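# Stamp orange and green boxes, return stamps, place clipboard

## Task

The blue box on the clipboard's form already carries the blue stamp's print, so do not stamp it again. Make one complete print of the orange stamp inside the orange box and one of the green stamp inside the green box, each box matching its stamp's cap colour. These are self-inking stamps and print only when pressed down firmly and fully. Afterwards, lay the clipboard flat and face up, entirely within the furniture surface with nothing overhanging, resting directly on the furniture at the green stamp's starting spot. Stand each stamp upright directly on the furniture at its own starting spot, not on the clipboard. A box is spoiled if its stamp leaves ink on the form outside it, or if its print is smeared or doubled by more than a small slip or twist. Any other box that ink reaches is spoiled too, and unaffected boxes still count. Everything else must stay standing.

## Robot and tools

Robots: three identical i2rt Big YAM arms, arm1, arm2 and arm3. Each has six joints, a right hand (index, middle, ring fingers plus a thumb, four hinges each, every hinge with its own motor) and a wrist camera. Fixed room cameras are room_a and room_b; wrist cameras are arm1_cam_wrist, arm2_cam_wrist, arm3_cam_wrist.

Frames: one scene frame, origin on the floor, +z up, metres. Arm feet (base_link, each facing its own +x): arm1 at x=-0.163 y=+1.138 z=+0.793 quat_wxyz=(+0.985, +0.008, +0.003, +0.170); arm2 at x=+0.210 y=+0.006 z=+0.861 quat_wxyz=(+0.009, -0.002, -0.002, -1.000); arm3 at x=-0.049 y=-1.155 z=+0.868 quat_wxyz=(+0.131, -0.001, -0.004, +0.991). Reach is about 1.06 m from the joint 1 axis. The hand point's own axes: +z runs along straightened fingers toward the tips, +x across the palm away from the thumb, +y out of the palm face (palm surface at y = -0.062 m). Straight fingertips end about 0.156 m out along +z. A camera mast sticks out on the palm side near the wrist and can collide with things. With joints 1, 5, 6 at 0 and the hand level and forward, the palm faces up; joint 6 alone cannot make it face fully down.

Tool move: arguments arm1, arm2, arm3 (each optional, one object per robot) and cameras. An omitted robot receives nothing new. In a robot's object:
- joints: absolute targets by name. Arm joints in radians: joint1_rad -2.879..2.879 (positive turns counter-clockwise seen from above), joint2_rad 0..3.141 (shoulder), joint3_rad 0..3.019 (elbow), joint4_rad -1.692..1.57 (positive tips fingers up), joint5_rad -1.57..1.57 (positive to the arm's right), joint6_rad -2.094..2.094 (positive clockwise from behind the hand). Hand keys hand_index_mcp through hand_thumb_ipl are goal angles on a -1..1 scale between each hinge's stops; toward -1 generally curls a finger toward the palm; straight is about +0.75 for _mcp, +0.58 for _pip, +0.70 for _dip, 0 for _abd, +0.71 for hand_thumb_cmc. hand_current_limit (-1..1, maps to 0..550 mA, starts +0.4) and hand_speed (-0.96..1, starts -0.6) are settings, not motions.
- target: an absolute hand pose, seven numbers [x, y, z, qw, qx, qy, qz], scene frame, metres and unit quaternion, in the format of the result's hand line. The hand moves in a straight line from its current hand_target toward it. With target, joints may hold only the hand keys.
- speed: top speed of that path, 0.002..0.5 m/s (default 0.25), turning capped at twice that in rad/s; needs target.
- min_time_s: 0.1..8 s, the minimum duration of that robot's arm joint motions.
All motions in a call start together; all hand paths finish together, paced by the slowest. Paths last 0.5 to 10 s, actions at most 15 s. Hands lag, stray and often settle a centimetre or more off; paths do not avoid obstacles or other arms. cameras: list of names, ["all"], or [] for none. Unknown keys make a call invalid; out-of-range values get it refused, and after a refusal the rest of that reply's motion calls are skipped. A move with no action returns the full state, all images and the scene number.

Tool wait: seconds 0..10, plus optional cameras; commands nothing new.
Tool zoom_image: camera (one name) and region [x0, y0, x1, y1] in pixels from the top-left, at most 504 wide and high, of that camera's latest image.
Tool finished_scene: scene = the current scene's number; ends it permanently, so the goal must hold without the robots.

Results: per robot, joint_positions (hand keys on the -1..1 scale), Joint velocities (arm joints, rad/s, "within noise" when still), joint torques (N m, arm weight included; numbers 3 and 4 wrap at ±28), hand and hand_target poses, hand_state words per motor (moving, goal, blocked, overload), <motor>_current_ma (positive pushes toward -1), hand_goal_<motor>. The move line reports each moved robot as done or its worst status. joint_status/hand_status words: off_target (resting away from target, maybe still pushing), time_out (joint keeps a nearby target and keeps pushing; send its reported position to relax it), not_followed (a safety check withheld the targets; "pose unreachable" for a target, "joint command not followed" for joints). on_its_own lists uncommanded behaviour, with "held at" giving the current target. "as last shown" marks robots not in the call; the pictures line gives image order. MOTOR HOT appears at 85 °C; at 100 °C an OVER-TEMPERATURE FAULT drops the arm for 30-60 s, and blocked keys then read limit_stop_at_motor_heat (resend them).

Cautions: never knock items off the work area or onto the floor, never drop objects from height or release them while moving, avoid slamming into fixed or heavy things. Robots must not press hard against each other; a hand closing on another robot's fingers counts. Arms keep pushing after contact, which heats motors; avoid long stretched holds or unreachable targets. A finger motor drawing 495 mA or more for 5 s shuts down for 10 s, so keep hand_current_limit moderate. Loose objects may occasionally get nudged by outside pushes.

Each tool is called after ">>>" by a JSON object that holds its "op" and its "data".

## Session

>>> {"op": "move", "data": {}}

Scene clock: 0.00 s.
Joint torques (N m): no reading
Motor temperatures (°C): arm1=[24 29 29 26 25 27] | arm2=[29 23 26 29 26 28] | arm3=[28 25 29 26 25 27]
Heat: arm1: hottest joint2_rad 29 °C; arm2: hottest joint1_rad 29 °C; arm3: hottest joint3_rad 29 °C.
Joint velocities: within noise
arm1.joint_positions: joint1_rad=+0.539 joint2_rad=+0.634 joint3_rad=+1.406 joint4_rad=-1.334 joint5_rad=-0.069 joint6_rad=+1.110 hand_index_mcp=+0.753 hand_index_abd=+0.000 hand_index_pip=+0.577 hand_index_dip=+0.696 hand_middle_mcp=+0.753 hand_middle_abd=+0.000 hand_middle_pip=+0.577 hand_middle_dip=+0.696 hand_ring_mcp=+0.753 hand_ring_abd=+0.000 hand_ring_pip=+0.577 hand_ring_dip=+0.696 hand_thumb_cmc=+0.714 hand_thumb_axl=+0.677 hand_thumb_mcp=+0.226 hand_thumb_ipl=+0.168 hand_current_limit=+0.400 hand_speed=-0.600
arm1.joint_status: not commanded
arm1.hand_state: goal,goal,goal,goal,goal,goal,goal,goal,goal,goal,goal,goal,goal,goal,goal,goal
arm1.index_mcp_current_ma: 0
arm1.index_abd_current_ma: 0
arm1.index_pip_current_ma: 0
arm1.index_dip_current_ma: 0
arm1.middle_mcp_current_ma: 0
arm1.middle_abd_current_ma: 0
arm1.middle_pip_current_ma: 0
arm1.middle_dip_current_ma: 0
arm1.ring_mcp_current_ma: 0
arm1.ring_abd_current_ma: 0
arm1.ring_pip_current_ma: 0
arm1.ring_dip_current_ma: 0
arm1.thumb_cmc_current_ma: 0
arm1.thumb_axl_current_ma: 0
arm1.thumb_mcp_current_ma: 0
arm1.thumb_ipl_current_ma: 0
arm1.hand_goal_index_mcp: 0.754
arm1.hand_goal_index_abd: 0.000
arm1.hand_goal_index_pip: 0.576
arm1.hand_goal_index_dip: 0.696
arm1.hand_goal_middle_mcp: 0.754
arm1.hand_goal_middle_abd: 0.000
arm1.hand_goal_middle_pip: 0.576
arm1.hand_goal_middle_dip: 0.696
arm1.hand_goal_ring_mcp: 0.754
arm1.hand_goal_ring_abd: 0.000
arm1.hand_goal_ring_pip: 0.576
arm1.hand_goal_ring_dip: 0.696
arm1.hand_goal_thumb_cmc: 0.714
arm1.hand_goal_thumb_axl: 0.678
arm1.hand_goal_thumb_mcp: 0.226
arm1.hand_goal_thumb_ipl: 0.168
arm1.hand: x=+0.0601 y=+1.2783 z=+1.3493 quat_wxyz=(-0.137, +0.676, +0.553, +0.467) (m; scene frame)
arm1.hand_target: x=+0.0586 y=+1.2762 z=+1.3602 quat_wxyz=(-0.139, +0.671, +0.550, +0.478) (m; scene frame)
arm1.hand_status: not commanded
arm2.joint_positions: joint1_rad=-0.013 joint2_rad=+0.607 joint3_rad=+1.437 joint4_rad=-1.397 joint5_rad=+0.094 joint6_rad=+1.118 hand_index_mcp=+0.753 hand_index_abd=+0.000 hand_index_pip=+0.577 hand_index_dip=+0.696 hand_middle_mcp=+0.753 hand_middle_abd=+0.000 hand_middle_pip=+0.577 hand_middle_dip=+0.696 hand_ring_mcp=+0.753 hand_ring_abd=+0.000 hand_ring_pip=+0.577 hand_ring_dip=+0.696 hand_thumb_cmc=+0.714 hand_thumb_axl=+0.677 hand_thumb_mcp=+0.226 hand_thumb_ipl=+0.168 hand_current_limit=+0.400 hand_speed=-0.600
arm2.joint_status: not commanded
arm2.hand_state: goal,goal,goal,goal,goal,goal,goal,goal,goal,goal,goal,goal,goal,goal,goal,goal
arm2.index_mcp_current_ma: 0
arm2.index_abd_current_ma: 0
arm2.index_pip_current_ma: 0
arm2.index_dip_current_ma: 0
arm2.middle_mcp_current_ma: 0
arm2.middle_abd_current_ma: 0
arm2.middle_pip_current_ma: 0
arm2.middle_dip_current_ma: 0
arm2.ring_mcp_current_ma: 0
arm2.ring_abd_current_ma: 0
arm2.ring_pip_current_ma: 0
arm2.ring_dip_current_ma: 0
arm2.thumb_cmc_current_ma: 0
arm2.thumb_axl_current_ma: 0
arm2.thumb_mcp_current_ma: 0
arm2.thumb_ipl_current_ma: 0
arm2.hand_goal_index_mcp: 0.754
arm2.hand_goal_index_abd: 0.000
arm2.hand_goal_index_pip: 0.576
arm2.hand_goal_index_dip: 0.696
arm2.hand_goal_middle_mcp: 0.754
arm2.hand_goal_middle_abd: 0.000
arm2.hand_goal_middle_pip: 0.576
arm2.hand_goal_middle_dip: 0.696
arm2.hand_goal_ring_mcp: 0.754
arm2.hand_goal_ring_abd: 0.000
arm2.hand_goal_ring_pip: 0.576
arm2.hand_goal_ring_dip: 0.696
arm2.hand_goal_thumb_cmc: 0.714
arm2.hand_goal_thumb_axl: 0.678
arm2.hand_goal_thumb_mcp: 0.226
arm2.hand_goal_thumb_ipl: 0.168
arm2.hand: x=-0.0058 y=+0.1098 z=+1.4308 quat_wxyz=(+0.461, +0.175, -0.858, -0.145) (m; scene frame)
arm2.hand_target: x=-0.0028 y=+0.1098 z=+1.4412 quat_wxyz=(+0.472, +0.174, -0.852, -0.148) (m; scene frame)
arm2.hand_status: not commanded
arm3.joint_positions: joint1_rad=-0.598 joint2_rad=+0.632 joint3_rad=+1.329 joint4_rad=-1.353 joint5_rad=+0.014 joint6_rad=+1.042 hand_index_mcp=+0.753 hand_index_abd=+0.000 hand_index_pip=+0.577 hand_index_dip=+0.696 hand_middle_mcp=+0.753 hand_middle_abd=+0.000 hand_middle_pip=+0.577 hand_middle_dip=+0.696 hand_ring_mcp=+0.753 hand_ring_abd=+0.000 hand_ring_pip=+0.577 hand_ring_dip=+0.696 hand_thumb_cmc=+0.714 hand_thumb_axl=+0.677 hand_thumb_mcp=+0.226 hand_thumb_ipl=+0.168 hand_current_limit=+0.400 hand_speed=-0.600
arm3.joint_status: not commanded
arm3.hand_state: goal,goal,goal,goal,goal,goal,goal,goal,goal,goal,goal,goal,goal,goal,goal,goal
arm3.index_mcp_current_ma: 0
arm3.index_abd_current_ma: 0
arm3.index_pip_current_ma: 0
arm3.index_dip_current_ma: 0
arm3.middle_mcp_current_ma: 0
arm3.middle_abd_current_ma: 0
arm3.middle_pip_current_ma: 0
arm3.middle_dip_current_ma: 0
arm3.ring_mcp_current_ma: 0
arm3.ring_abd_current_ma: 0
arm3.ring_pip_current_ma: 0
arm3.ring_dip_current_ma: 0
arm3.thumb_cmc_current_ma: 0
arm3.thumb_axl_current_ma: 0
arm3.thumb_mcp_current_ma: 0
arm3.thumb_ipl_current_ma: 0
arm3.hand_goal_index_mcp: 0.754
arm3.hand_goal_index_abd: 0.000
arm3.hand_goal_index_pip: 0.576
arm3.hand_goal_index_dip: 0.696
arm3.hand_goal_middle_mcp: 0.754
arm3.hand_goal_middle_abd: 0.000
arm3.hand_goal_middle_pip: 0.576
arm3.hand_goal_middle_dip: 0.696
arm3.hand_goal_ring_mcp: 0.754
arm3.hand_goal_ring_abd: 0.000
arm3.hand_goal_ring_pip: 0.576
arm3.hand_goal_ring_dip: 0.696
arm3.hand_goal_thumb_cmc: 0.714
arm3.hand_goal_thumb_axl: 0.678
arm3.hand_goal_thumb_mcp: 0.226
arm3.hand_goal_thumb_ipl: 0.168
arm3.hand: x=-0.1526 y=-0.9052 z=+1.3916 quat_wxyz=(-0.334, +0.150, +0.884, +0.291) (m; scene frame)
arm3.hand_target: x=-0.1512 y=-0.9070 z=+1.4015 quat_wxyz=(-0.341, +0.149, +0.879, +0.298) (m; scene frame)
arm3.hand_status: not commanded
pictures: arm1_cam_wrist, arm2_cam_wrist, arm3_cam_wrist, room_a, room_b
Images, in order (width x height): arm1_cam_wrist 672x504, arm2_cam_wrist 672x504, arm3_cam_wrist 672x504, room_a 672x504, room_b 672x504.

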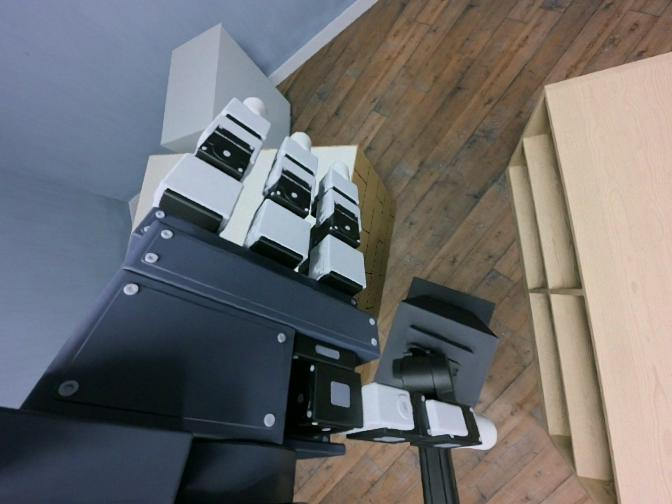

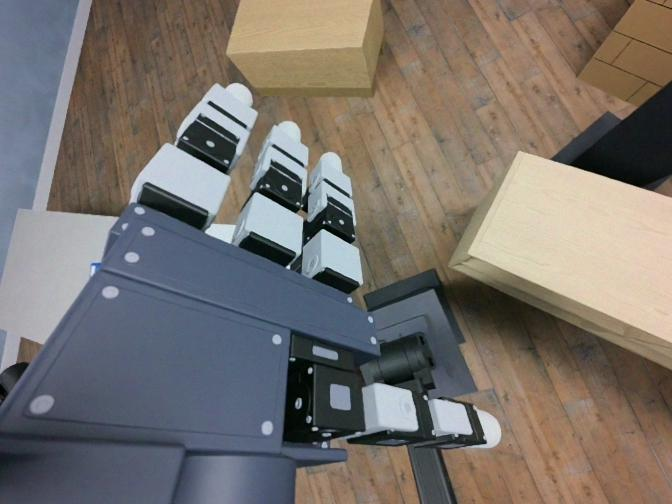

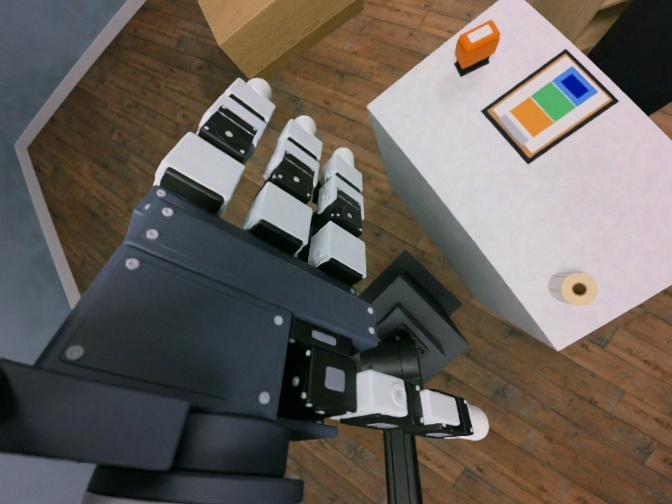

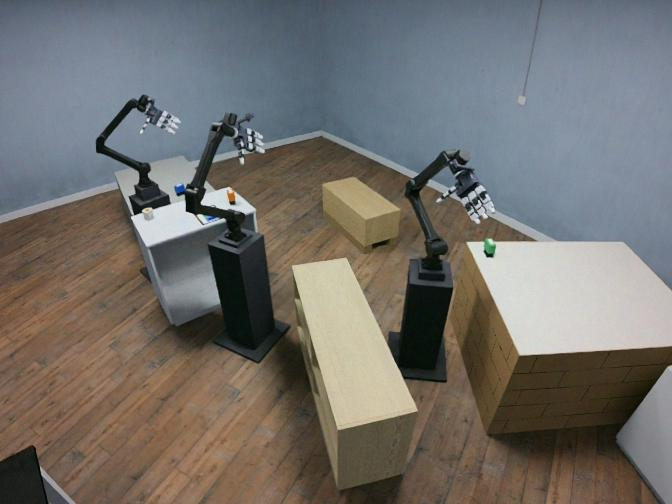

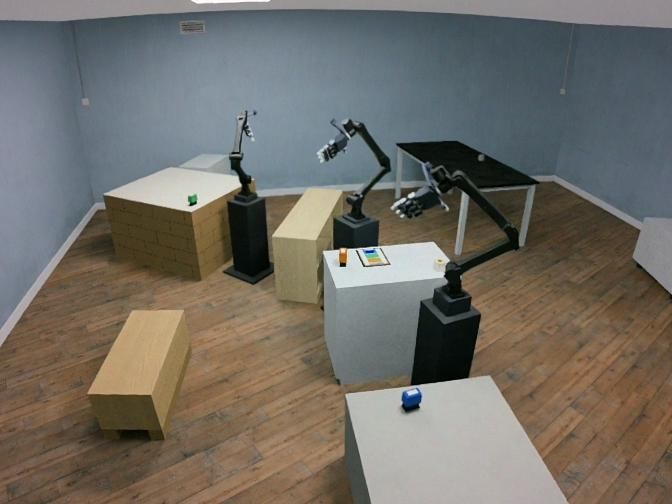

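>>> {"op": "zoom_image", "data": {"camera": "arm3_cam_wrist", "region": [360, 0, 672, 360]}}

>>> {"op": "zoom_image", "data": {"camera": "room_b", "region": [290, 100, 560, 420]}}

>>> {"op": "zoom_image", "data": {"camera": "room_a", "region": [80, 80, 320, 340]}}

>>> {"op": "zoom_image", "data": {"camera": "room_a", "region": [280, 120, 672, 480]}}

>>> {"op": "zoom_image", "data": {"camera": "room_b", "region": [90, 100, 360, 310]}}

Scaled by 1.400 from the camera's 672x504 image, which has a finer 960x720 frame.

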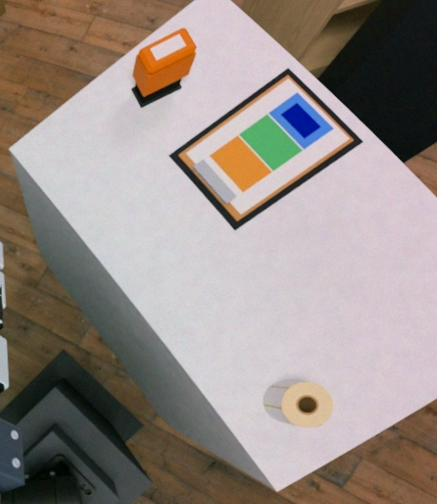

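Scaled by 1.575 from the camera's 672x504 image, which has a finer 960x720 frame.

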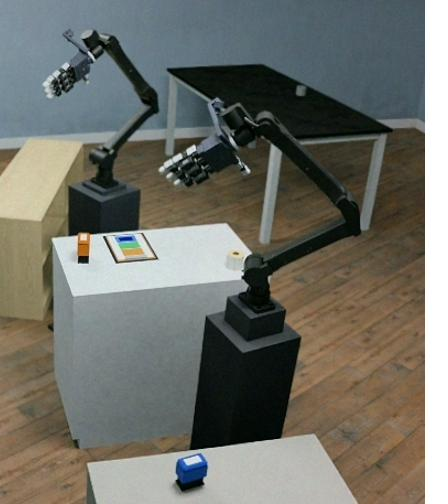

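Scaled by 1.938 from the camera's 672x504 image, which has a finer 960x720 frame.

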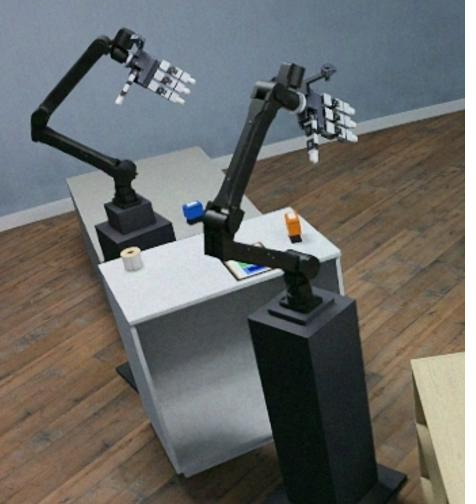

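Scaled by 1.286 from the camera's 672x504 image, which has a finer 960x720 frame.

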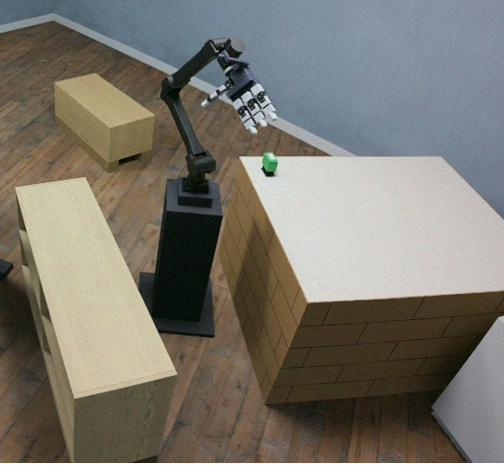

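Scaled by 1.867 from the camera's 672x504 image, which has a finer 960x720 frame.

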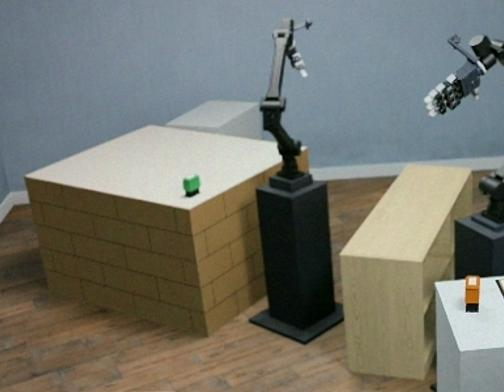

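>>> {"op": "zoom_image", "data": {"camera": "arm3_cam_wrist", "region": [150, 60, 390, 300]}}

>>> {"op": "zoom_image", "data": {"camera": "arm3_cam_wrist", "region": [260, 300, 510, 500]}}

>>> {"op": "zoom_image", "data": {"camera": "arm3_cam_wrist", "region": [430, 0, 640, 170]}}

Scaled by 2.100 from the camera's 672x504 image, which has a finer 960x720 frame.

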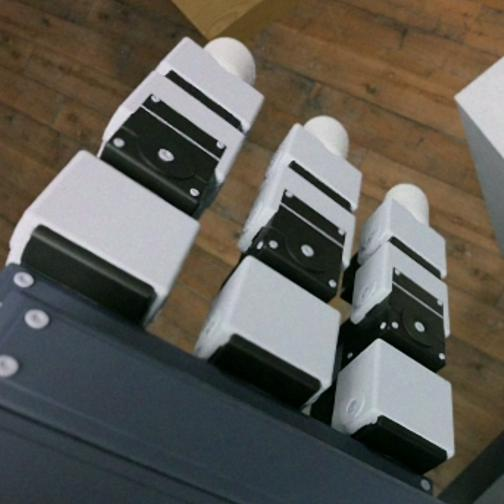

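Scaled by 2.016 from the camera's 672x504 image, which has a finer 960x720 frame.

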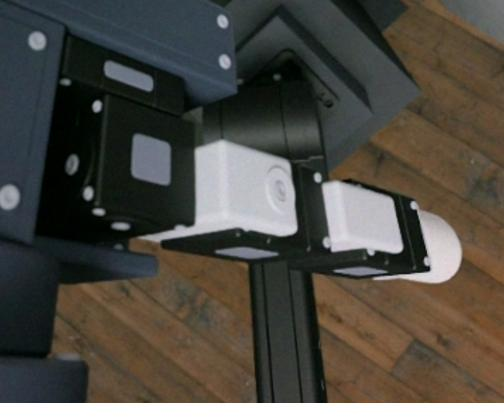

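Scaled by 2.400 from the camera's 672x504 image, which has a finer 960x720 frame.

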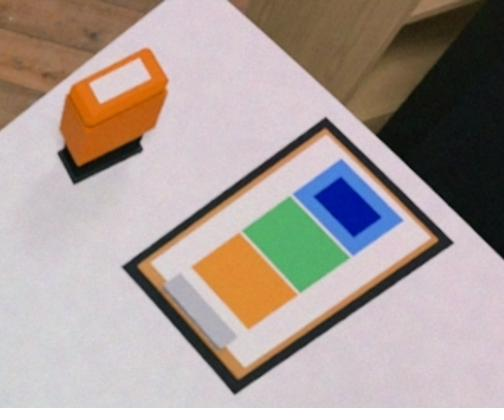

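>>> {"op": "move", "data": {"arm3": {"joints": {"joint1_rad": -1.2, "joint2_rad": 1.4, "joint3_rad": 1.7, "joint4_rad": -0.953}, "min_time_s": 3}, "arm1": {"joints": {"joint1_rad": 1.6}, "min_time_s": 3}, "cameras": ["arm1_cam_wrist", "arm3_cam_wrist", "room_a", "room_b"]}}

Scene clock: 13.17 s.
Joint torques (N m): arm1=[-0.56 1.96 9.81 2.48 0.02 -0.13] | arm2=[0.03 1.67 8.49 1.85 0.14 -0.03] | arm3=[0.32 -14.27 16.65 2.62 0.07 -0.06]
Motor temperatures (°C): arm1=[24 29 30 26 25 27] | arm2=[29 23 26 29 25 28] | arm3=[27 25 31 26 25 26]
Heat: arm1: hottest joint3_rad 30 °C; arm2: hottest joint1_rad 29 °C; arm3: hottest joint3_rad 31 °C.
move: arm1 done; arm3 done
Joint velocities: within noise
arm1.joint_positions: joint1_rad=+1.589 joint2_rad=+0.634 joint3_rad=+1.406 joint4_rad=-1.334 joint5_rad=-0.068 joint6_rad=+1.110 hand_index_mcp=+0.755 hand_index_abd=+0.001 hand_index_pip=+0.577 hand_index_dip=+0.696 hand_middle_mcp=+0.755 hand_middle_abd=+0.001 hand_middle_pip=+0.577 hand_middle_dip=+0.696 hand_ring_mcp=+0.755 hand_ring_abd=+0.001 hand_ring_pip=+0.577 hand_ring_dip=+0.696 hand_thumb_cmc=+0.715 hand_thumb_axl=+0.677 hand_thumb_mcp=+0.226 hand_thumb_ipl=+0.168 hand_current_limit=+0.400 hand_speed=-0.600
arm1.joint_status: all done
arm1.hand_state: goal,goal,goal,goal,goal,goal,goal,goal,goal,goal,goal,goal,goal,goal,goal,goal
arm1.index_mcp_current_ma: 0
arm1.index_abd_current_ma: 0
arm1.index_pip_current_ma: 0
arm1.index_dip_current_ma: 0
arm1.middle_mcp_current_ma: 0
arm1.middle_abd_current_ma: 0
arm1.middle_pip_current_ma: 0
arm1.middle_dip_current_ma: 0
arm1.ring_mcp_current_ma: 0
arm1.ring_abd_current_ma: 0
arm1.ring_pip_current_ma: 0
arm1.ring_dip_current_ma: 0
arm1.thumb_cmc_current_ma: 0
arm1.thumb_axl_current_ma: 0
arm1.thumb_mcp_current_ma: 0
arm1.thumb_ipl_current_ma: 0
arm1.hand_goal_index_mcp: 0.754
arm1.hand_goal_index_abd: 0.000
arm1.hand_goal_index_pip: 0.576
arm1.hand_goal_index_dip: 0.696
arm1.hand_goal_middle_mcp: 0.754
arm1.hand_goal_middle_abd: 0.000
arm1.hand_goal_middle_pip: 0.576
arm1.hand_goal_middle_dip: 0.696
arm1.hand_goal_ring_mcp: 0.754
arm1.hand_goal_ring_abd: 0.000
arm1.hand_goal_ring_pip: 0.576
arm1.hand_goal_ring_dip: 0.696
arm1.hand_goal_thumb_cmc: 0.714
arm1.hand_goal_thumb_axl: 0.678
arm1.hand_goal_thumb_mcp: 0.226
arm1.hand_goal_thumb_ipl: 0.168
arm1.hand: x=-0.1788 y=+1.3937 z=+1.3529 quat_wxyz=(-0.351, +0.304, +0.816, +0.343) (m; scene frame)
arm1.hand_target: x=-0.1807 y=+1.3911 z=+1.3638 quat_wxyz=(-0.360, +0.297, +0.813, +0.349) (m; scene frame)
arm1.hand_status: not commanded
arm2: as last shown
arm2.joint_positions: joint1_rad=-0.013 joint2_rad=+0.607 joint3_rad=+1.437 joint4_rad=-1.397 joint5_rad=+0.094 joint6_rad=+1.118 hand_index_mcp=+0.755 hand_index_abd=+0.000 hand_index_pip=+0.577 hand_index_dip=+0.696 hand_middle_mcp=+0.755 hand_middle_abd=+0.000 hand_middle_pip=+0.577 hand_middle_dip=+0.696 hand_ring_mcp=+0.755 hand_ring_abd=+0.000 hand_ring_pip=+0.577 hand_ring_dip=+0.696 hand_thumb_cmc=+0.715 hand_thumb_axl=+0.677 hand_thumb_mcp=+0.226 hand_thumb_ipl=+0.168 hand_current_limit=+0.400 hand_speed=-0.600
arm2.index_mcp_current_ma: 2
arm2.index_abd_current_ma: 1
arm2.index_pip_current_ma: 2
arm2.middle_mcp_current_ma: 3
arm2.middle_abd_current_ma: 1
arm2.middle_pip_current_ma: 2
arm2.ring_mcp_current_ma: 3
arm2.ring_abd_current_ma: 1
arm2.ring_pip_current_ma: 2
arm2.thumb_cmc_current_ma: 2
arm2.thumb_axl_current_ma: -3
arm2.thumb_mcp_current_ma: -1
arm2.thumb_ipl_current_ma: -1
arm3.joint_positions: joint1_rad=-1.199 joint2_rad=+1.393 joint3_rad=+1.650 joint4_rad=-0.975 joint5_rad=+0.014 joint6_rad=+1.042 hand_index_mcp=+0.755 hand_index_abd=+0.000 hand_index_pip=+0.577 hand_index_dip=+0.696 hand_middle_mcp=+0.755 hand_middle_abd=+0.000 hand_middle_pip=+0.577 hand_middle_dip=+0.696 hand_ring_mcp=+0.755 hand_ring_abd=+0.000 hand_ring_pip=+0.577 hand_ring_dip=+0.696 hand_thumb_cmc=+0.715 hand_thumb_axl=+0.677 hand_thumb_mcp=+0.225 hand_thumb_ipl=+0.168 hand_current_limit=+0.400 hand_speed=-0.600
arm3.joint_status: all done
arm3.hand_state: goal,goal,goal,goal,goal,goal,goal,goal,goal,goal,goal,goal,goal,goal,goal,goal
arm3.index_mcp_current_ma: 2
arm3.index_abd_current_ma: 0
arm3.index_pip_current_ma: 1
arm3.index_dip_current_ma: 0
arm3.middle_mcp_current_ma: 3
arm3.middle_abd_current_ma: 0
arm3.middle_pip_current_ma: 1
arm3.middle_dip_current_ma: 0
arm3.ring_mcp_current_ma: 3
arm3.ring_abd_current_ma: 0
arm3.ring_pip_current_ma: 1
arm3.ring_dip_current_ma: 0
arm3.thumb_cmc_current_ma: 2
arm3.thumb_axl_current_ma: -1
arm3.thumb_mcp_current_ma: -2
arm3.thumb_ipl_current_ma: -1
arm3.hand_goal_index_mcp: 0.754
arm3.hand_goal_index_abd: 0.000
arm3.hand_goal_index_pip: 0.576
arm3.hand_goal_index_dip: 0.696
arm3.hand_goal_middle_mcp: 0.754
arm3.hand_goal_middle_abd: 0.000
arm3.hand_goal_middle_pip: 0.576
arm3.hand_goal_middle_dip: 0.696
arm3.hand_goal_ring_mcp: 0.754
arm3.hand_goal_ring_abd: 0.000
arm3.hand_goal_ring_pip: 0.576
arm3.hand_goal_ring_dip: 0.696
arm3.hand_goal_thumb_cmc: 0.714
arm3.hand_goal_thumb_axl: 0.678
arm3.hand_goal_thumb_mcp: 0.226
arm3.hand_goal_thumb_ipl: 0.168
arm3.hand: x=-0.0270 y=-0.5604 z=+1.3402 quat_wxyz=(-0.219, +0.411, +0.811, +0.355) (m; scene frame)
arm3.hand_target: x=-0.0275 y=-0.5535 z=+1.3691 quat_wxyz=(-0.235, +0.405, +0.798, +0.379) (m; scene frame)
arm3.hand_status: not commanded
pictures: arm1_cam_wrist, arm3_cam_wrist, room_a, room_b
Images, in order (width x height): arm1_cam_wrist 672x504, arm3_cam_wrist 672x504, room_a 672x504, room_b 672x504.

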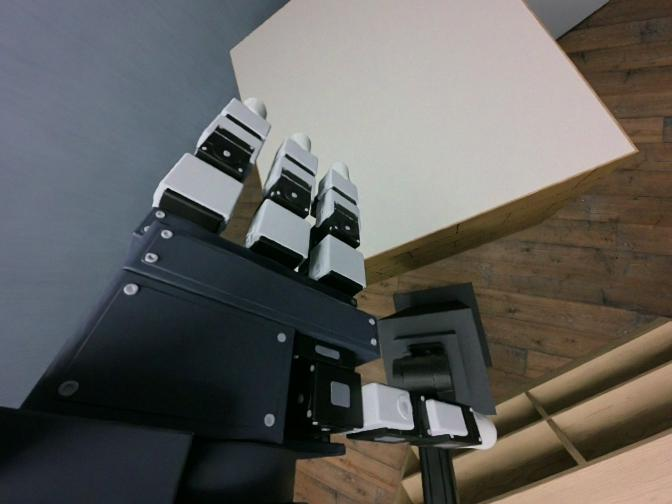

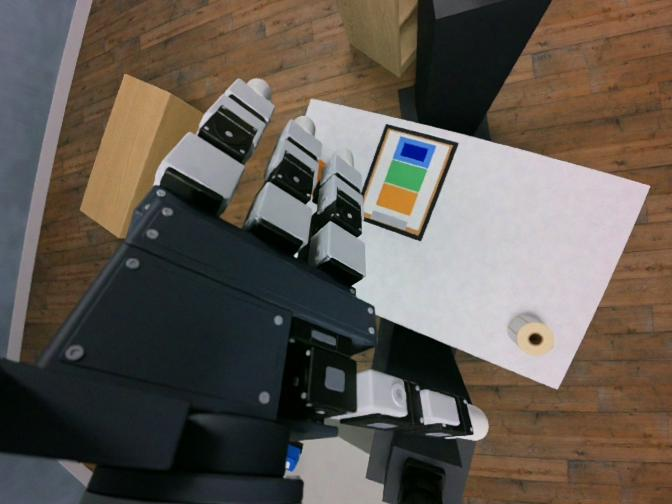

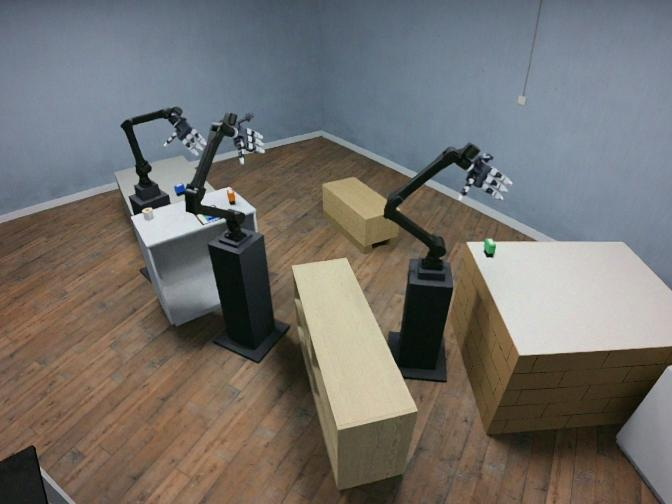

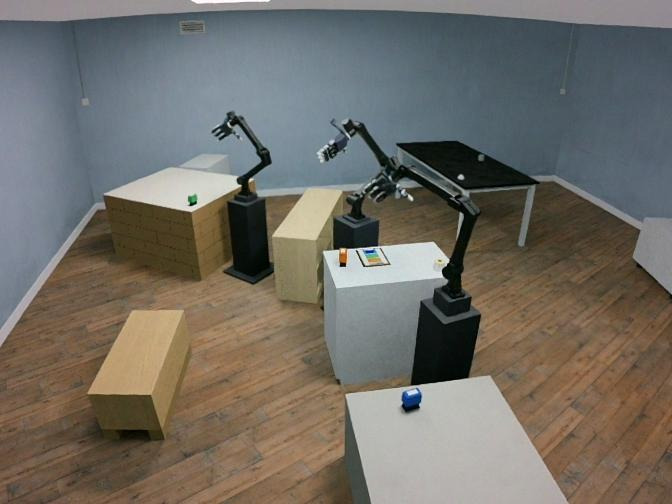

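>>> {"op": "zoom_image", "data": {"camera": "arm3_cam_wrist", "region": [290, 80, 500, 260]}}

>>> {"op": "zoom_image", "data": {"camera": "arm3_cam_wrist", "region": [460, 160, 672, 400]}}

Scaled by 2.400 from the camera's 672x504 image, which has a finer 960x720 frame.

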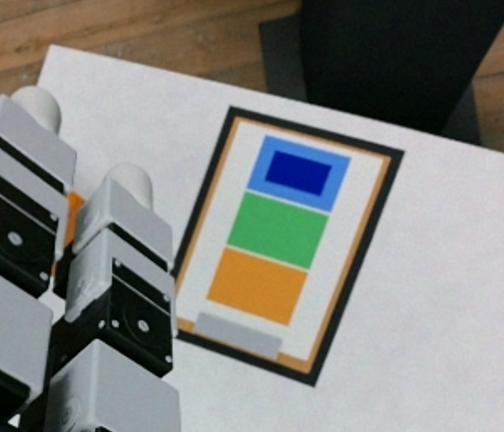

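Scaled by 2.100 from the camera's 672x504 image, which has a finer 960x720 frame.

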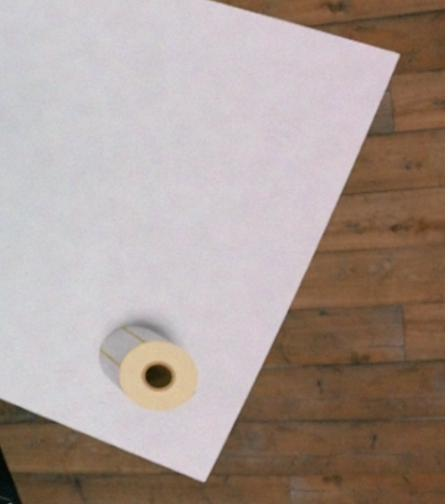

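>>> {"op": "move", "data": {"arm3": {"joints": {"joint1_rad": -0.85}, "min_time_s": 2}, "arm1": {"joints": {"joint1_rad": 2.5}, "min_time_s": 2.5}, "arm2": {"joints": {"joint1_rad": 1.0}, "min_time_s": 2.5}, "cameras": ["arm1_cam_wrist", "arm2_cam_wrist", "arm3_cam_wrist"]}}

Scene clock: 20.90 s.
Joint torques (N m): arm1=[-0.67 1.9 9.84 2.45 0.03 -0.14] | arm2=[0.97 1.73 8.47 1.84 0.12 -0.03] | arm3=[0.44 -14.33 16.64 2.63 0.07 -0.06]
Motor temperatures (°C): arm1=[24 29 31 26 25 27] | arm2=[29 23 26 29 25 28] | arm3=[27 25 33 26 25 26]
Heat: arm1: hottest joint3_rad 31 °C; arm2: hottest joint1_rad 29 °C; arm3: hottest joint3_rad 33 °C.
move: arm1 done; arm2 done; arm3 done
Joint velocities: within noise
arm1.joint_positions: joint1_rad=+2.489 joint2_rad=+0.634 joint3_rad=+1.406 joint4_rad=-1.334 joint5_rad=-0.068 joint6_rad=+1.110 hand_index_mcp=+0.755 hand_index_abd=+0.001 hand_index_pip=+0.577 hand_index_dip=+0.696 hand_middle_mcp=+0.755 hand_middle_abd=+0.001 hand_middle_pip=+0.577 hand_middle_dip=+0.696 hand_ring_mcp=+0.755 hand_ring_abd=+0.001 hand_ring_pip=+0.577 hand_ring_dip=+0.696 hand_thumb_cmc=+0.715 hand_thumb_axl=+0.677 hand_thumb_mcp=+0.226 hand_thumb_ipl=+0.168 hand_current_limit=+0.400 hand_speed=-0.600
arm1.joint_status: all done
arm1.hand_state: goal,goal,goal,goal,goal,goal,goal,goal,goal,goal,goal,goal,goal,goal,goal,goal
arm1.index_mcp_current_ma: 1
arm1.index_abd_current_ma: 0
arm1.index_pip_current_ma: 0
arm1.index_dip_current_ma: 0
arm1.middle_mcp_current_ma: 1
arm1.middle_abd_current_ma: 0
arm1.middle_pip_current_ma: 0
arm1.middle_dip_current_ma: 0
arm1.ring_mcp_current_ma: 1
arm1.ring_abd_current_ma: 0
arm1.ring_pip_current_ma: 0
arm1.ring_dip_current_ma: 0
arm1.thumb_cmc_current_ma: 0
arm1.thumb_axl_current_ma: 0
arm1.thumb_mcp_current_ma: 0
arm1.thumb_ipl_current_ma: 0
arm1.hand_goal_index_mcp: 0.754
arm1.hand_goal_index_abd: 0.000
arm1.hand_goal_index_pip: 0.576
arm1.hand_goal_index_dip: 0.696
arm1.hand_goal_middle_mcp: 0.754
arm1.hand_goal_middle_abd: 0.000
arm1.hand_goal_middle_pip: 0.576
arm1.hand_goal_middle_dip: 0.696
arm1.hand_goal_ring_mcp: 0.754
arm1.hand_goal_ring_abd: 0.000
arm1.hand_goal_ring_pip: 0.576
arm1.hand_goal_ring_dip: 0.696
arm1.hand_goal_thumb_cmc: 0.714
arm1.hand_goal_thumb_axl: 0.678
arm1.hand_goal_thumb_mcp: 0.226
arm1.hand_goal_thumb_ipl: 0.168
arm1.hand: x=-0.3782 y=+1.2783 z=+1.3528 quat_wxyz=(-0.462, -0.085, +0.868, +0.161) (m; scene frame)
arm1.hand_target: x=-0.3773 y=+1.2751 z=+1.3636 quat_wxyz=(-0.472, -0.090, +0.862, +0.162) (m; scene frame)
arm1.hand_status: not commanded
arm2.joint_positions: joint1_rad=+0.988 joint2_rad=+0.607 joint3_rad=+1.437 joint4_rad=-1.397 joint5_rad=+0.094 joint6_rad=+1.118 hand_index_mcp=+0.755 hand_index_abd=+0.000 hand_index_pip=+0.577 hand_index_dip=+0.696 hand_middle_mcp=+0.755 hand_middle_abd=+0.000 hand_middle_pip=+0.577 hand_middle_dip=+0.696 hand_ring_mcp=+0.756 hand_ring_abd=+0.000 hand_ring_pip=+0.577 hand_ring_dip=+0.696 hand_thumb_cmc=+0.715 hand_thumb_axl=+0.677 hand_thumb_mcp=+0.226 hand_thumb_ipl=+0.168 hand_current_limit=+0.400 hand_speed=-0.600
arm2.joint_status: all done
arm2.hand_state: goal,goal,goal,goal,goal,goal,goal,goal,goal,goal,goal,goal,goal,goal,goal,goal
arm2.index_mcp_current_ma: 4
arm2.index_abd_current_ma: 1
arm2.index_pip_current_ma: 2
arm2.index_dip_current_ma: 0
arm2.middle_mcp_current_ma: 5
arm2.middle_abd_current_ma: 1
arm2.middle_pip_current_ma: 2
arm2.middle_dip_current_ma: 0
arm2.ring_mcp_current_ma: 5
arm2.ring_abd_current_ma: 1
arm2.ring_pip_current_ma: 2
arm2.ring_dip_current_ma: 0
arm2.thumb_cmc_current_ma: 3
arm2.thumb_axl_current_ma: -3
arm2.thumb_mcp_current_ma: -1
arm2.thumb_ipl_current_ma: -1
arm2.hand_goal_index_mcp: 0.754
arm2.hand_goal_index_abd: 0.000
arm2.hand_goal_index_pip: 0.576
arm2.hand_goal_index_dip: 0.696
arm2.hand_goal_middle_mcp: 0.754
arm2.hand_goal_middle_abd: 0.000
arm2.hand_goal_middle_pip: 0.576
arm2.hand_goal_middle_dip: 0.696
arm2.hand_goal_ring_mcp: 0.754
arm2.hand_goal_ring_abd: 0.000
arm2.hand_goal_ring_pip: 0.576
arm2.hand_goal_ring_dip: 0.696
arm2.hand_goal_thumb_cmc: 0.714
arm2.hand_goal_thumb_axl: 0.678
arm2.hand_goal_thumb_mcp: 0.226
arm2.hand_goal_thumb_ipl: 0.168
arm2.hand: x=+0.0091 y=-0.1209 z=+1.4318 quat_wxyz=(+0.476, +0.566, -0.667, +0.092) (m; scene frame)
arm2.hand_target: x=+0.0123 y=-0.1208 z=+1.4422 quat_wxyz=(+0.486, +0.566, -0.659, +0.098) (m; scene frame)
arm2.hand_status: not commanded
arm3.joint_positions: joint1_rad=-0.851 joint2_rad=+1.393 joint3_rad=+1.650 joint4_rad=-0.975 joint5_rad=+0.014 joint6_rad=+1.042 hand_index_mcp=+0.755 hand_index_abd=+0.000 hand_index_pip=+0.577 hand_index_dip=+0.696 hand_middle_mcp=+0.756 hand_middle_abd=+0.000 hand_middle_pip=+0.577 hand_middle_dip=+0.696 hand_ring_mcp=+0.755 hand_ring_abd=+0.000 hand_ring_pip=+0.577 hand_ring_dip=+0.696 hand_thumb_cmc=+0.715 hand_thumb_axl=+0.677 hand_thumb_mcp=+0.225 hand_thumb_ipl=+0.168 hand_current_limit=+0.400 hand_speed=-0.600
arm3.joint_status: all done
arm3.hand_state: goal,goal,goal,goal,goal,goal,goal,goal,goal,goal,goal,goal,goal,goal,goal,goal
arm3.index_mcp_current_ma: 2
arm3.index_abd_current_ma: 0
arm3.index_pip_current_ma: 1
arm3.index_dip_current_ma: 0
arm3.middle_mcp_current_ma: 3
arm3.middle_abd_current_ma: 0
arm3.middle_pip_current_ma: 1
arm3.middle_dip_current_ma: 0
arm3.ring_mcp_current_ma: 3
arm3.ring_abd_current_ma: 0
arm3.ring_pip_current_ma: 1
arm3.ring_dip_current_ma: 0
arm3.thumb_cmc_current_ma: 2
arm3.thumb_axl_current_ma: -1
arm3.thumb_mcp_current_ma: -2
arm3.thumb_ipl_current_ma: -1
arm3.hand_goal_index_mcp: 0.754
arm3.hand_goal_index_abd: 0.000
arm3.hand_goal_index_pip: 0.576
arm3.hand_goal_index_dip: 0.696
arm3.hand_goal_middle_mcp: 0.754
arm3.hand_goal_middle_abd: 0.000
arm3.hand_goal_middle_pip: 0.576
arm3.hand_goal_middle_dip: 0.696
arm3.hand_goal_ring_mcp: 0.754
arm3.hand_goal_ring_abd: 0.000
arm3.hand_goal_ring_pip: 0.576
arm3.hand_goal_ring_dip: 0.696
arm3.hand_goal_thumb_cmc: 0.714
arm3.hand_goal_thumb_axl: 0.678
arm3.hand_goal_thumb_mcp: 0.226
arm3.hand_goal_thumb_ipl: 0.168
arm3.hand: x=-0.2325 y=-0.5884 z=+1.3392 quat_wxyz=(-0.276, +0.264, +0.870, +0.311) (m; scene frame)
arm3.hand_target: x=-0.2363 y=-0.5823 z=+1.3681 quat_wxyz=(-0.296, +0.260, +0.857, +0.332) (m; scene frame)
arm3.hand_status: not commanded
pictures: arm1_cam_wrist, arm2_cam_wrist, arm3_cam_wrist
Images, in order (width x height): arm1_cam_wrist 672x504, arm2_cam_wrist 672x504, arm3_cam_wrist 672x504.

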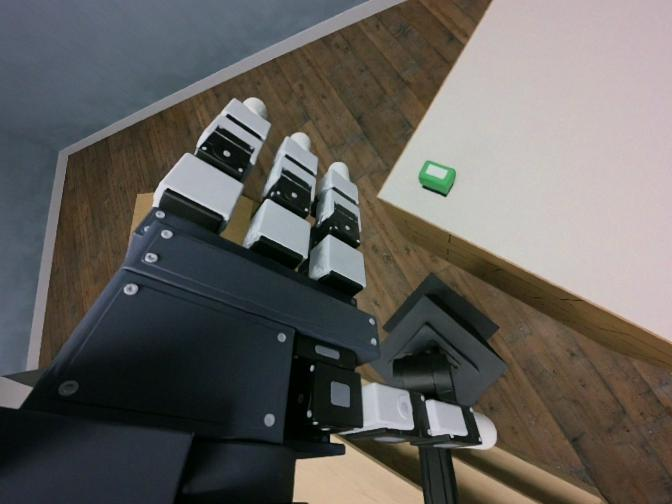

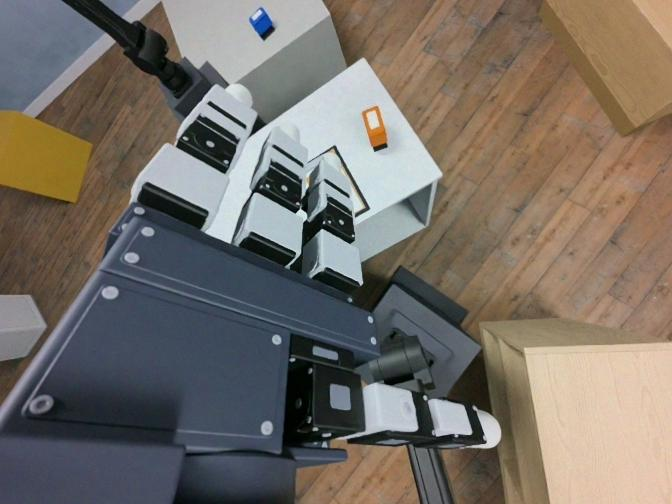

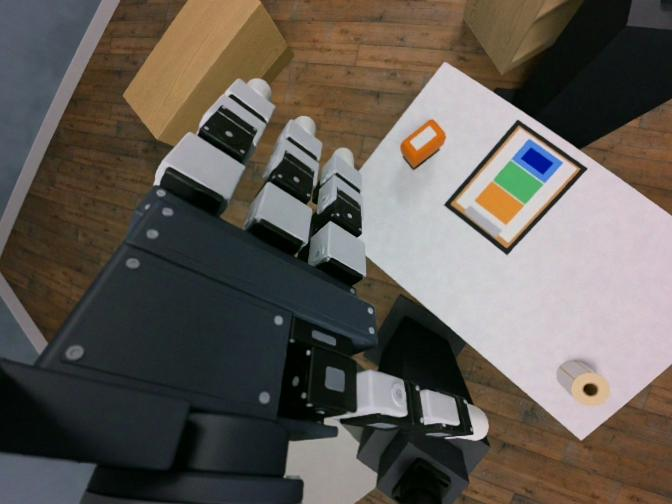

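>>> {"op": "zoom_image", "data": {"camera": "arm3_cam_wrist", "region": [380, 60, 600, 270]}}

>>> {"op": "zoom_image", "data": {"camera": "arm1_cam_wrist", "region": [370, 110, 520, 230]}}

>>> {"op": "zoom_image", "data": {"camera": "arm2_cam_wrist", "region": [270, 50, 460, 240]}}

Scaled by 2.291 from the camera's 672x504 image, which has a finer 960x720 frame.

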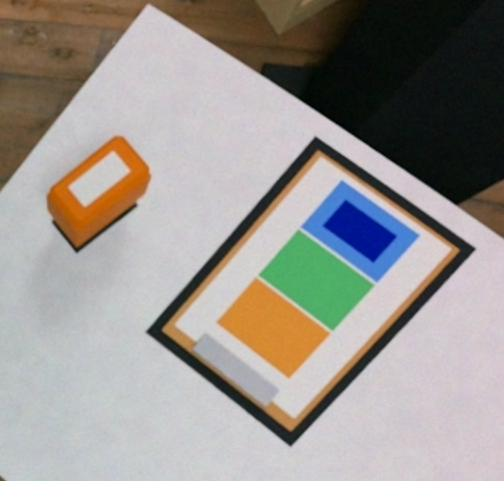

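Scaled by 3.360 from the camera's 672x504 image, which has a finer 960x720 frame.

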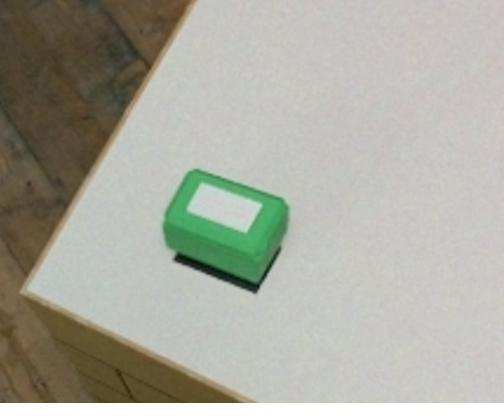

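Scaled by 2.653 from the camera's 672x504 image, which has a finer 960x720 frame.

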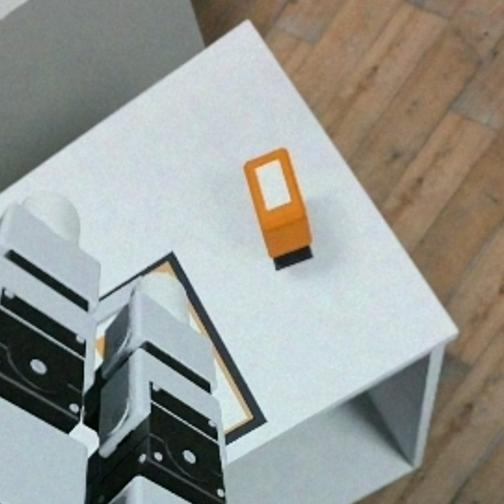

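>>> {"op": "move", "data": {"arm3": {"target": [-0.2325, -0.5884, 1.12, -0.276, 0.264, 0.870, 0.311], "speed": 0.15}, "arm1": {"target": [-0.3782, 1.2783, 1.13, -0.462, -0.085, 0.868, 0.161], "speed": 0.15}, "cameras": ["arm1_cam_wrist", "arm3_cam_wrist", "room_a", "room_b"]}}

Scene clock: 25.87 s.
Joint torques (N m): arm1=[-0.21 1.85 10.37 3.02 0.22 -0.02] | arm2=[1.03 1.73 8.47 1.84 0.12 -0.03] | arm3=[0.62 -13.92 11.73 2.58 0.17 -0.03]
Motor temperatures (°C): arm1=[24 29 31 26 25 27] | arm2=[29 23 27 29 25 27] | arm3=[27 25 33 26 25 26]
Heat: arm1: hottest joint3_rad 31 °C; arm2: hottest joint1_rad 29 °C; arm3: hottest joint3_rad 33 °C.
move: arm1 done; arm3 done
Joint velocities: within noise
arm1.joint_positions: joint1_rad=+2.502 joint2_rad=+0.294 joint3_rad=+0.686 joint4_rad=-0.986 joint5_rad=-0.050 joint6_rad=+1.110 hand_index_mcp=+0.755 hand_index_abd=+0.001 hand_index_pip=+0.577 hand_index_dip=+0.696 hand_middle_mcp=+0.755 hand_middle_abd=+0.001 hand_middle_pip=+0.577 hand_middle_dip=+0.696 hand_ring_mcp=+0.755 hand_ring_abd=+0.001 hand_ring_pip=+0.577 hand_ring_dip=+0.696 hand_thumb_cmc=+0.715 hand_thumb_axl=+0.677 hand_thumb_mcp=+0.225 hand_thumb_ipl=+0.168 hand_current_limit=+0.400 hand_speed=-0.600
arm1.joint_status: not commanded
arm1.hand_state: goal,goal,goal,goal,goal,goal,goal,goal,goal,goal,goal,goal,goal,goal,goal,goal
arm1.index_mcp_current_ma: 1
arm1.index_abd_current_ma: 0
arm1.index_pip_current_ma: 0
arm1.index_dip_current_ma: 0
arm1.middle_mcp_current_ma: 1
arm1.middle_abd_current_ma: 0
arm1.middle_pip_current_ma: 0
arm1.middle_dip_current_ma: 0
arm1.ring_mcp_current_ma: 1
arm1.ring_abd_current_ma: 0
arm1.ring_pip_current_ma: 0
arm1.ring_dip_current_ma: 0
arm1.thumb_cmc_current_ma: 0
arm1.thumb_axl_current_ma: 0
arm1.thumb_mcp_current_ma: 0
arm1.thumb_ipl_current_ma: 0
arm1.hand_goal_index_mcp: 0.754
arm1.hand_goal_index_abd: 0.000
arm1.hand_goal_index_pip: 0.576
arm1.hand_goal_index_dip: 0.696
arm1.hand_goal_middle_mcp: 0.754
arm1.hand_goal_middle_abd: 0.000
arm1.hand_goal_middle_pip: 0.576
arm1.hand_goal_middle_dip: 0.696
arm1.hand_goal_ring_mcp: 0.754
arm1.hand_goal_ring_abd: 0.000
arm1.hand_goal_ring_pip: 0.576
arm1.hand_goal_ring_dip: 0.696
arm1.hand_goal_thumb_cmc: 0.714
arm1.hand_goal_thumb_axl: 0.678
arm1.hand_goal_thumb_mcp: 0.226
arm1.hand_goal_thumb_ipl: 0.168
arm1.hand: x=-0.3774 y=+1.2809 z=+1.1214 quat_wxyz=(-0.447, -0.086, +0.876, +0.160) (m; scene frame)
arm1.hand_target: x=-0.3780 y=+1.2784 z=+1.1299 quat_wxyz=(-0.462, -0.085, +0.868, +0.161) (m; scene frame)
arm1.hand_status: done (0.009 m and 2.0 deg from the pose sent, 0.223 m and 0.1 deg at the start)
arm2: as last shown
arm3.joint_positions: joint1_rad=-0.851 joint2_rad=+1.400 joint3_rad=+1.085 joint4_rad=-0.415 joint5_rad=+0.014 joint6_rad=+1.042 hand_index_mcp=+0.755 hand_index_abd=+0.000 hand_index_pip=+0.577 hand_index_dip=+0.696 hand_middle_mcp=+0.756 hand_middle_abd=+0.000 hand_middle_pip=+0.577 hand_middle_dip=+0.696 hand_ring_mcp=+0.755 hand_ring_abd=+0.000 hand_ring_pip=+0.577 hand_ring_dip=+0.696 hand_thumb_cmc=+0.715 hand_thumb_axl=+0.677 hand_thumb_mcp=+0.225 hand_thumb_ipl=+0.168 hand_current_limit=+0.400 hand_speed=-0.600
arm3.joint_status: not commanded
arm3.hand_state: goal,goal,goal,goal,goal,goal,goal,goal,goal,goal,goal,goal,goal,goal,goal,goal
arm3.index_mcp_current_ma: 2
arm3.index_abd_current_ma: 0
arm3.index_pip_current_ma: 1
arm3.index_dip_current_ma: 0
arm3.middle_mcp_current_ma: 3
arm3.middle_abd_current_ma: 0
arm3.middle_pip_current_ma: 1
arm3.middle_dip_current_ma: 0
arm3.ring_mcp_current_ma: 3
arm3.ring_abd_current_ma: 0
arm3.ring_pip_current_ma: 1
arm3.ring_dip_current_ma: 0
arm3.thumb_cmc_current_ma: 2
arm3.thumb_axl_current_ma: -1
arm3.thumb_mcp_current_ma: -2
arm3.thumb_ipl_current_ma: -1
arm3.hand_goal_index_mcp: 0.754
arm3.hand_goal_index_abd: 0.000
arm3.hand_goal_index_pip: 0.576
arm3.hand_goal_index_dip: 0.696
arm3.hand_goal_middle_mcp: 0.754
arm3.hand_goal_middle_abd: 0.000
arm3.hand_goal_middle_pip: 0.576
arm3.hand_goal_middle_dip: 0.696
arm3.hand_goal_ring_mcp: 0.754
arm3.hand_goal_ring_abd: 0.000
arm3.hand_goal_ring_pip: 0.576
arm3.hand_goal_ring_dip: 0.696
arm3.hand_goal_thumb_cmc: 0.714
arm3.hand_goal_thumb_axl: 0.678
arm3.hand_goal_thumb_mcp: 0.226
arm3.hand_goal_thumb_ipl: 0.168
arm3.hand: x=-0.2294 y=-0.5914 z=+1.1211 quat_wxyz=(-0.272, +0.265, +0.873, +0.307) (m; scene frame)
arm3.hand_target: x=-0.2324 y=-0.5884 z=+1.1201 quat_wxyz=(-0.276, +0.264, +0.870, +0.311) (m; scene frame)
arm3.hand_status: done (0.005 m and 0.7 deg from the pose sent, 0.219 m and 0.0 deg at the start)
pictures: arm1_cam_wrist, arm3_cam_wrist, room_a, room_b
Images, in order (width x height): arm1_cam_wrist 672x504, arm3_cam_wrist 672x504, room_a 672x504, room_b 672x504.

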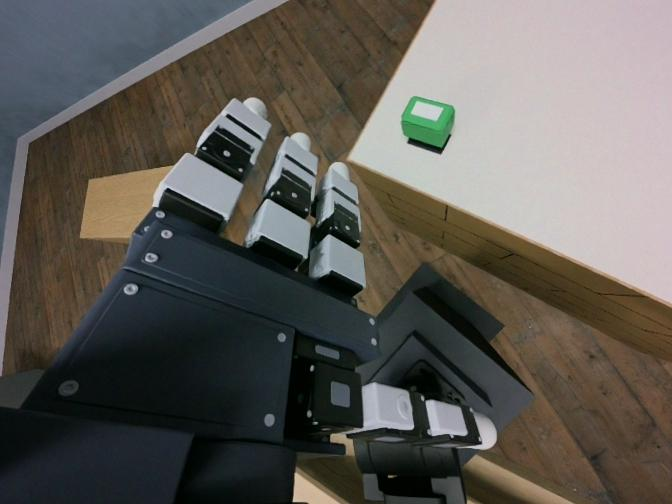

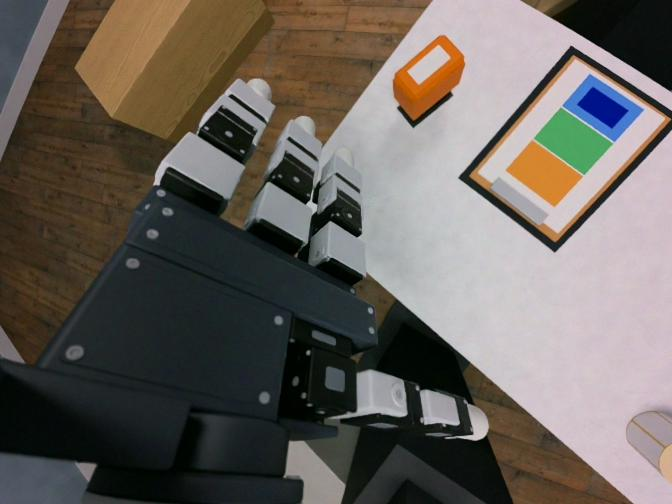

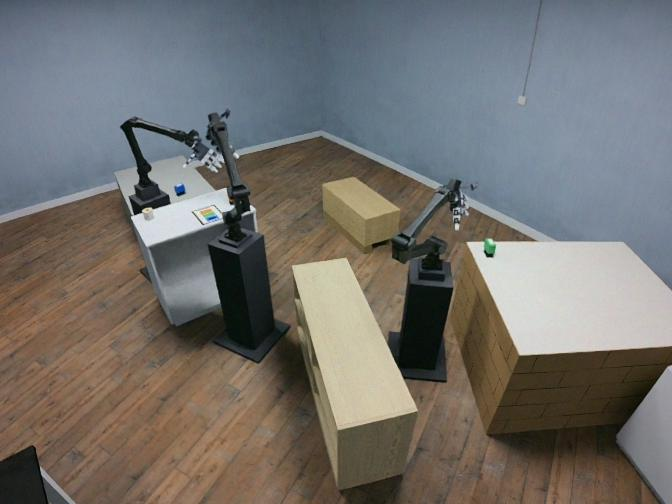

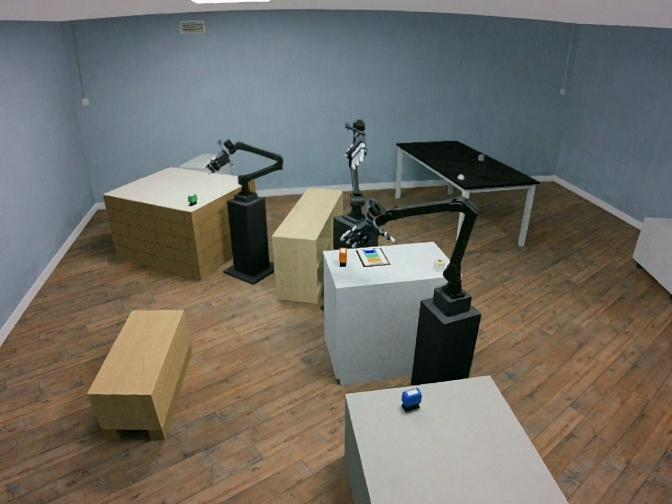

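>>> {"op": "zoom_image", "data": {"camera": "arm3_cam_wrist", "region": [380, 10, 672, 260]}}

>>> {"op": "zoom_image", "data": {"camera": "arm1_cam_wrist", "region": [340, 70, 520, 220]}}

>>> {"op": "zoom_image", "data": {"camera": "room_b", "region": [310, 180, 500, 400]}}

Scaled by 1.726 from the camera's 672x504 image, which has a finer 960x720 frame.

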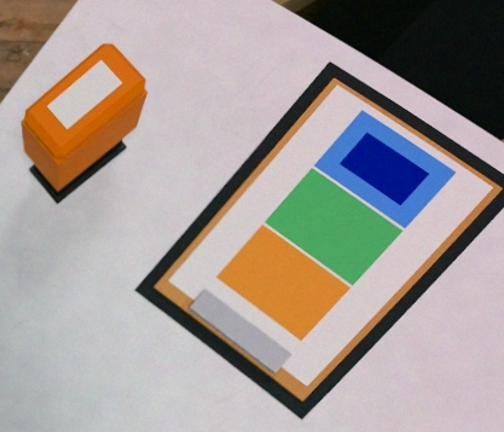

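Scaled by 2.800 from the camera's 672x504 image, which has a finer 960x720 frame.

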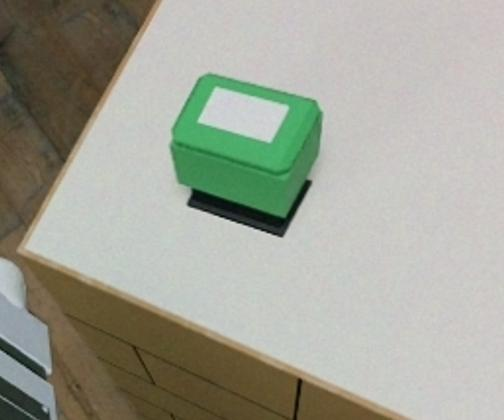

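Scaled by 2.291 from the camera's 672x504 image, which has a finer 960x720 frame.

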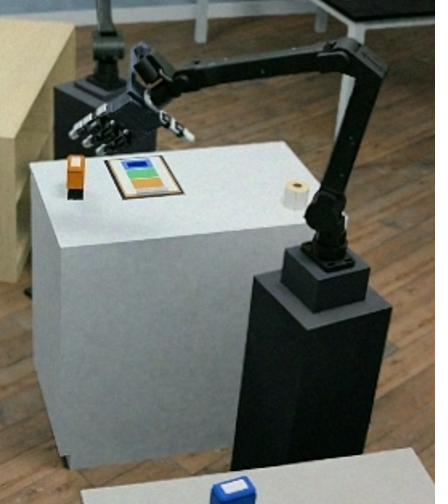

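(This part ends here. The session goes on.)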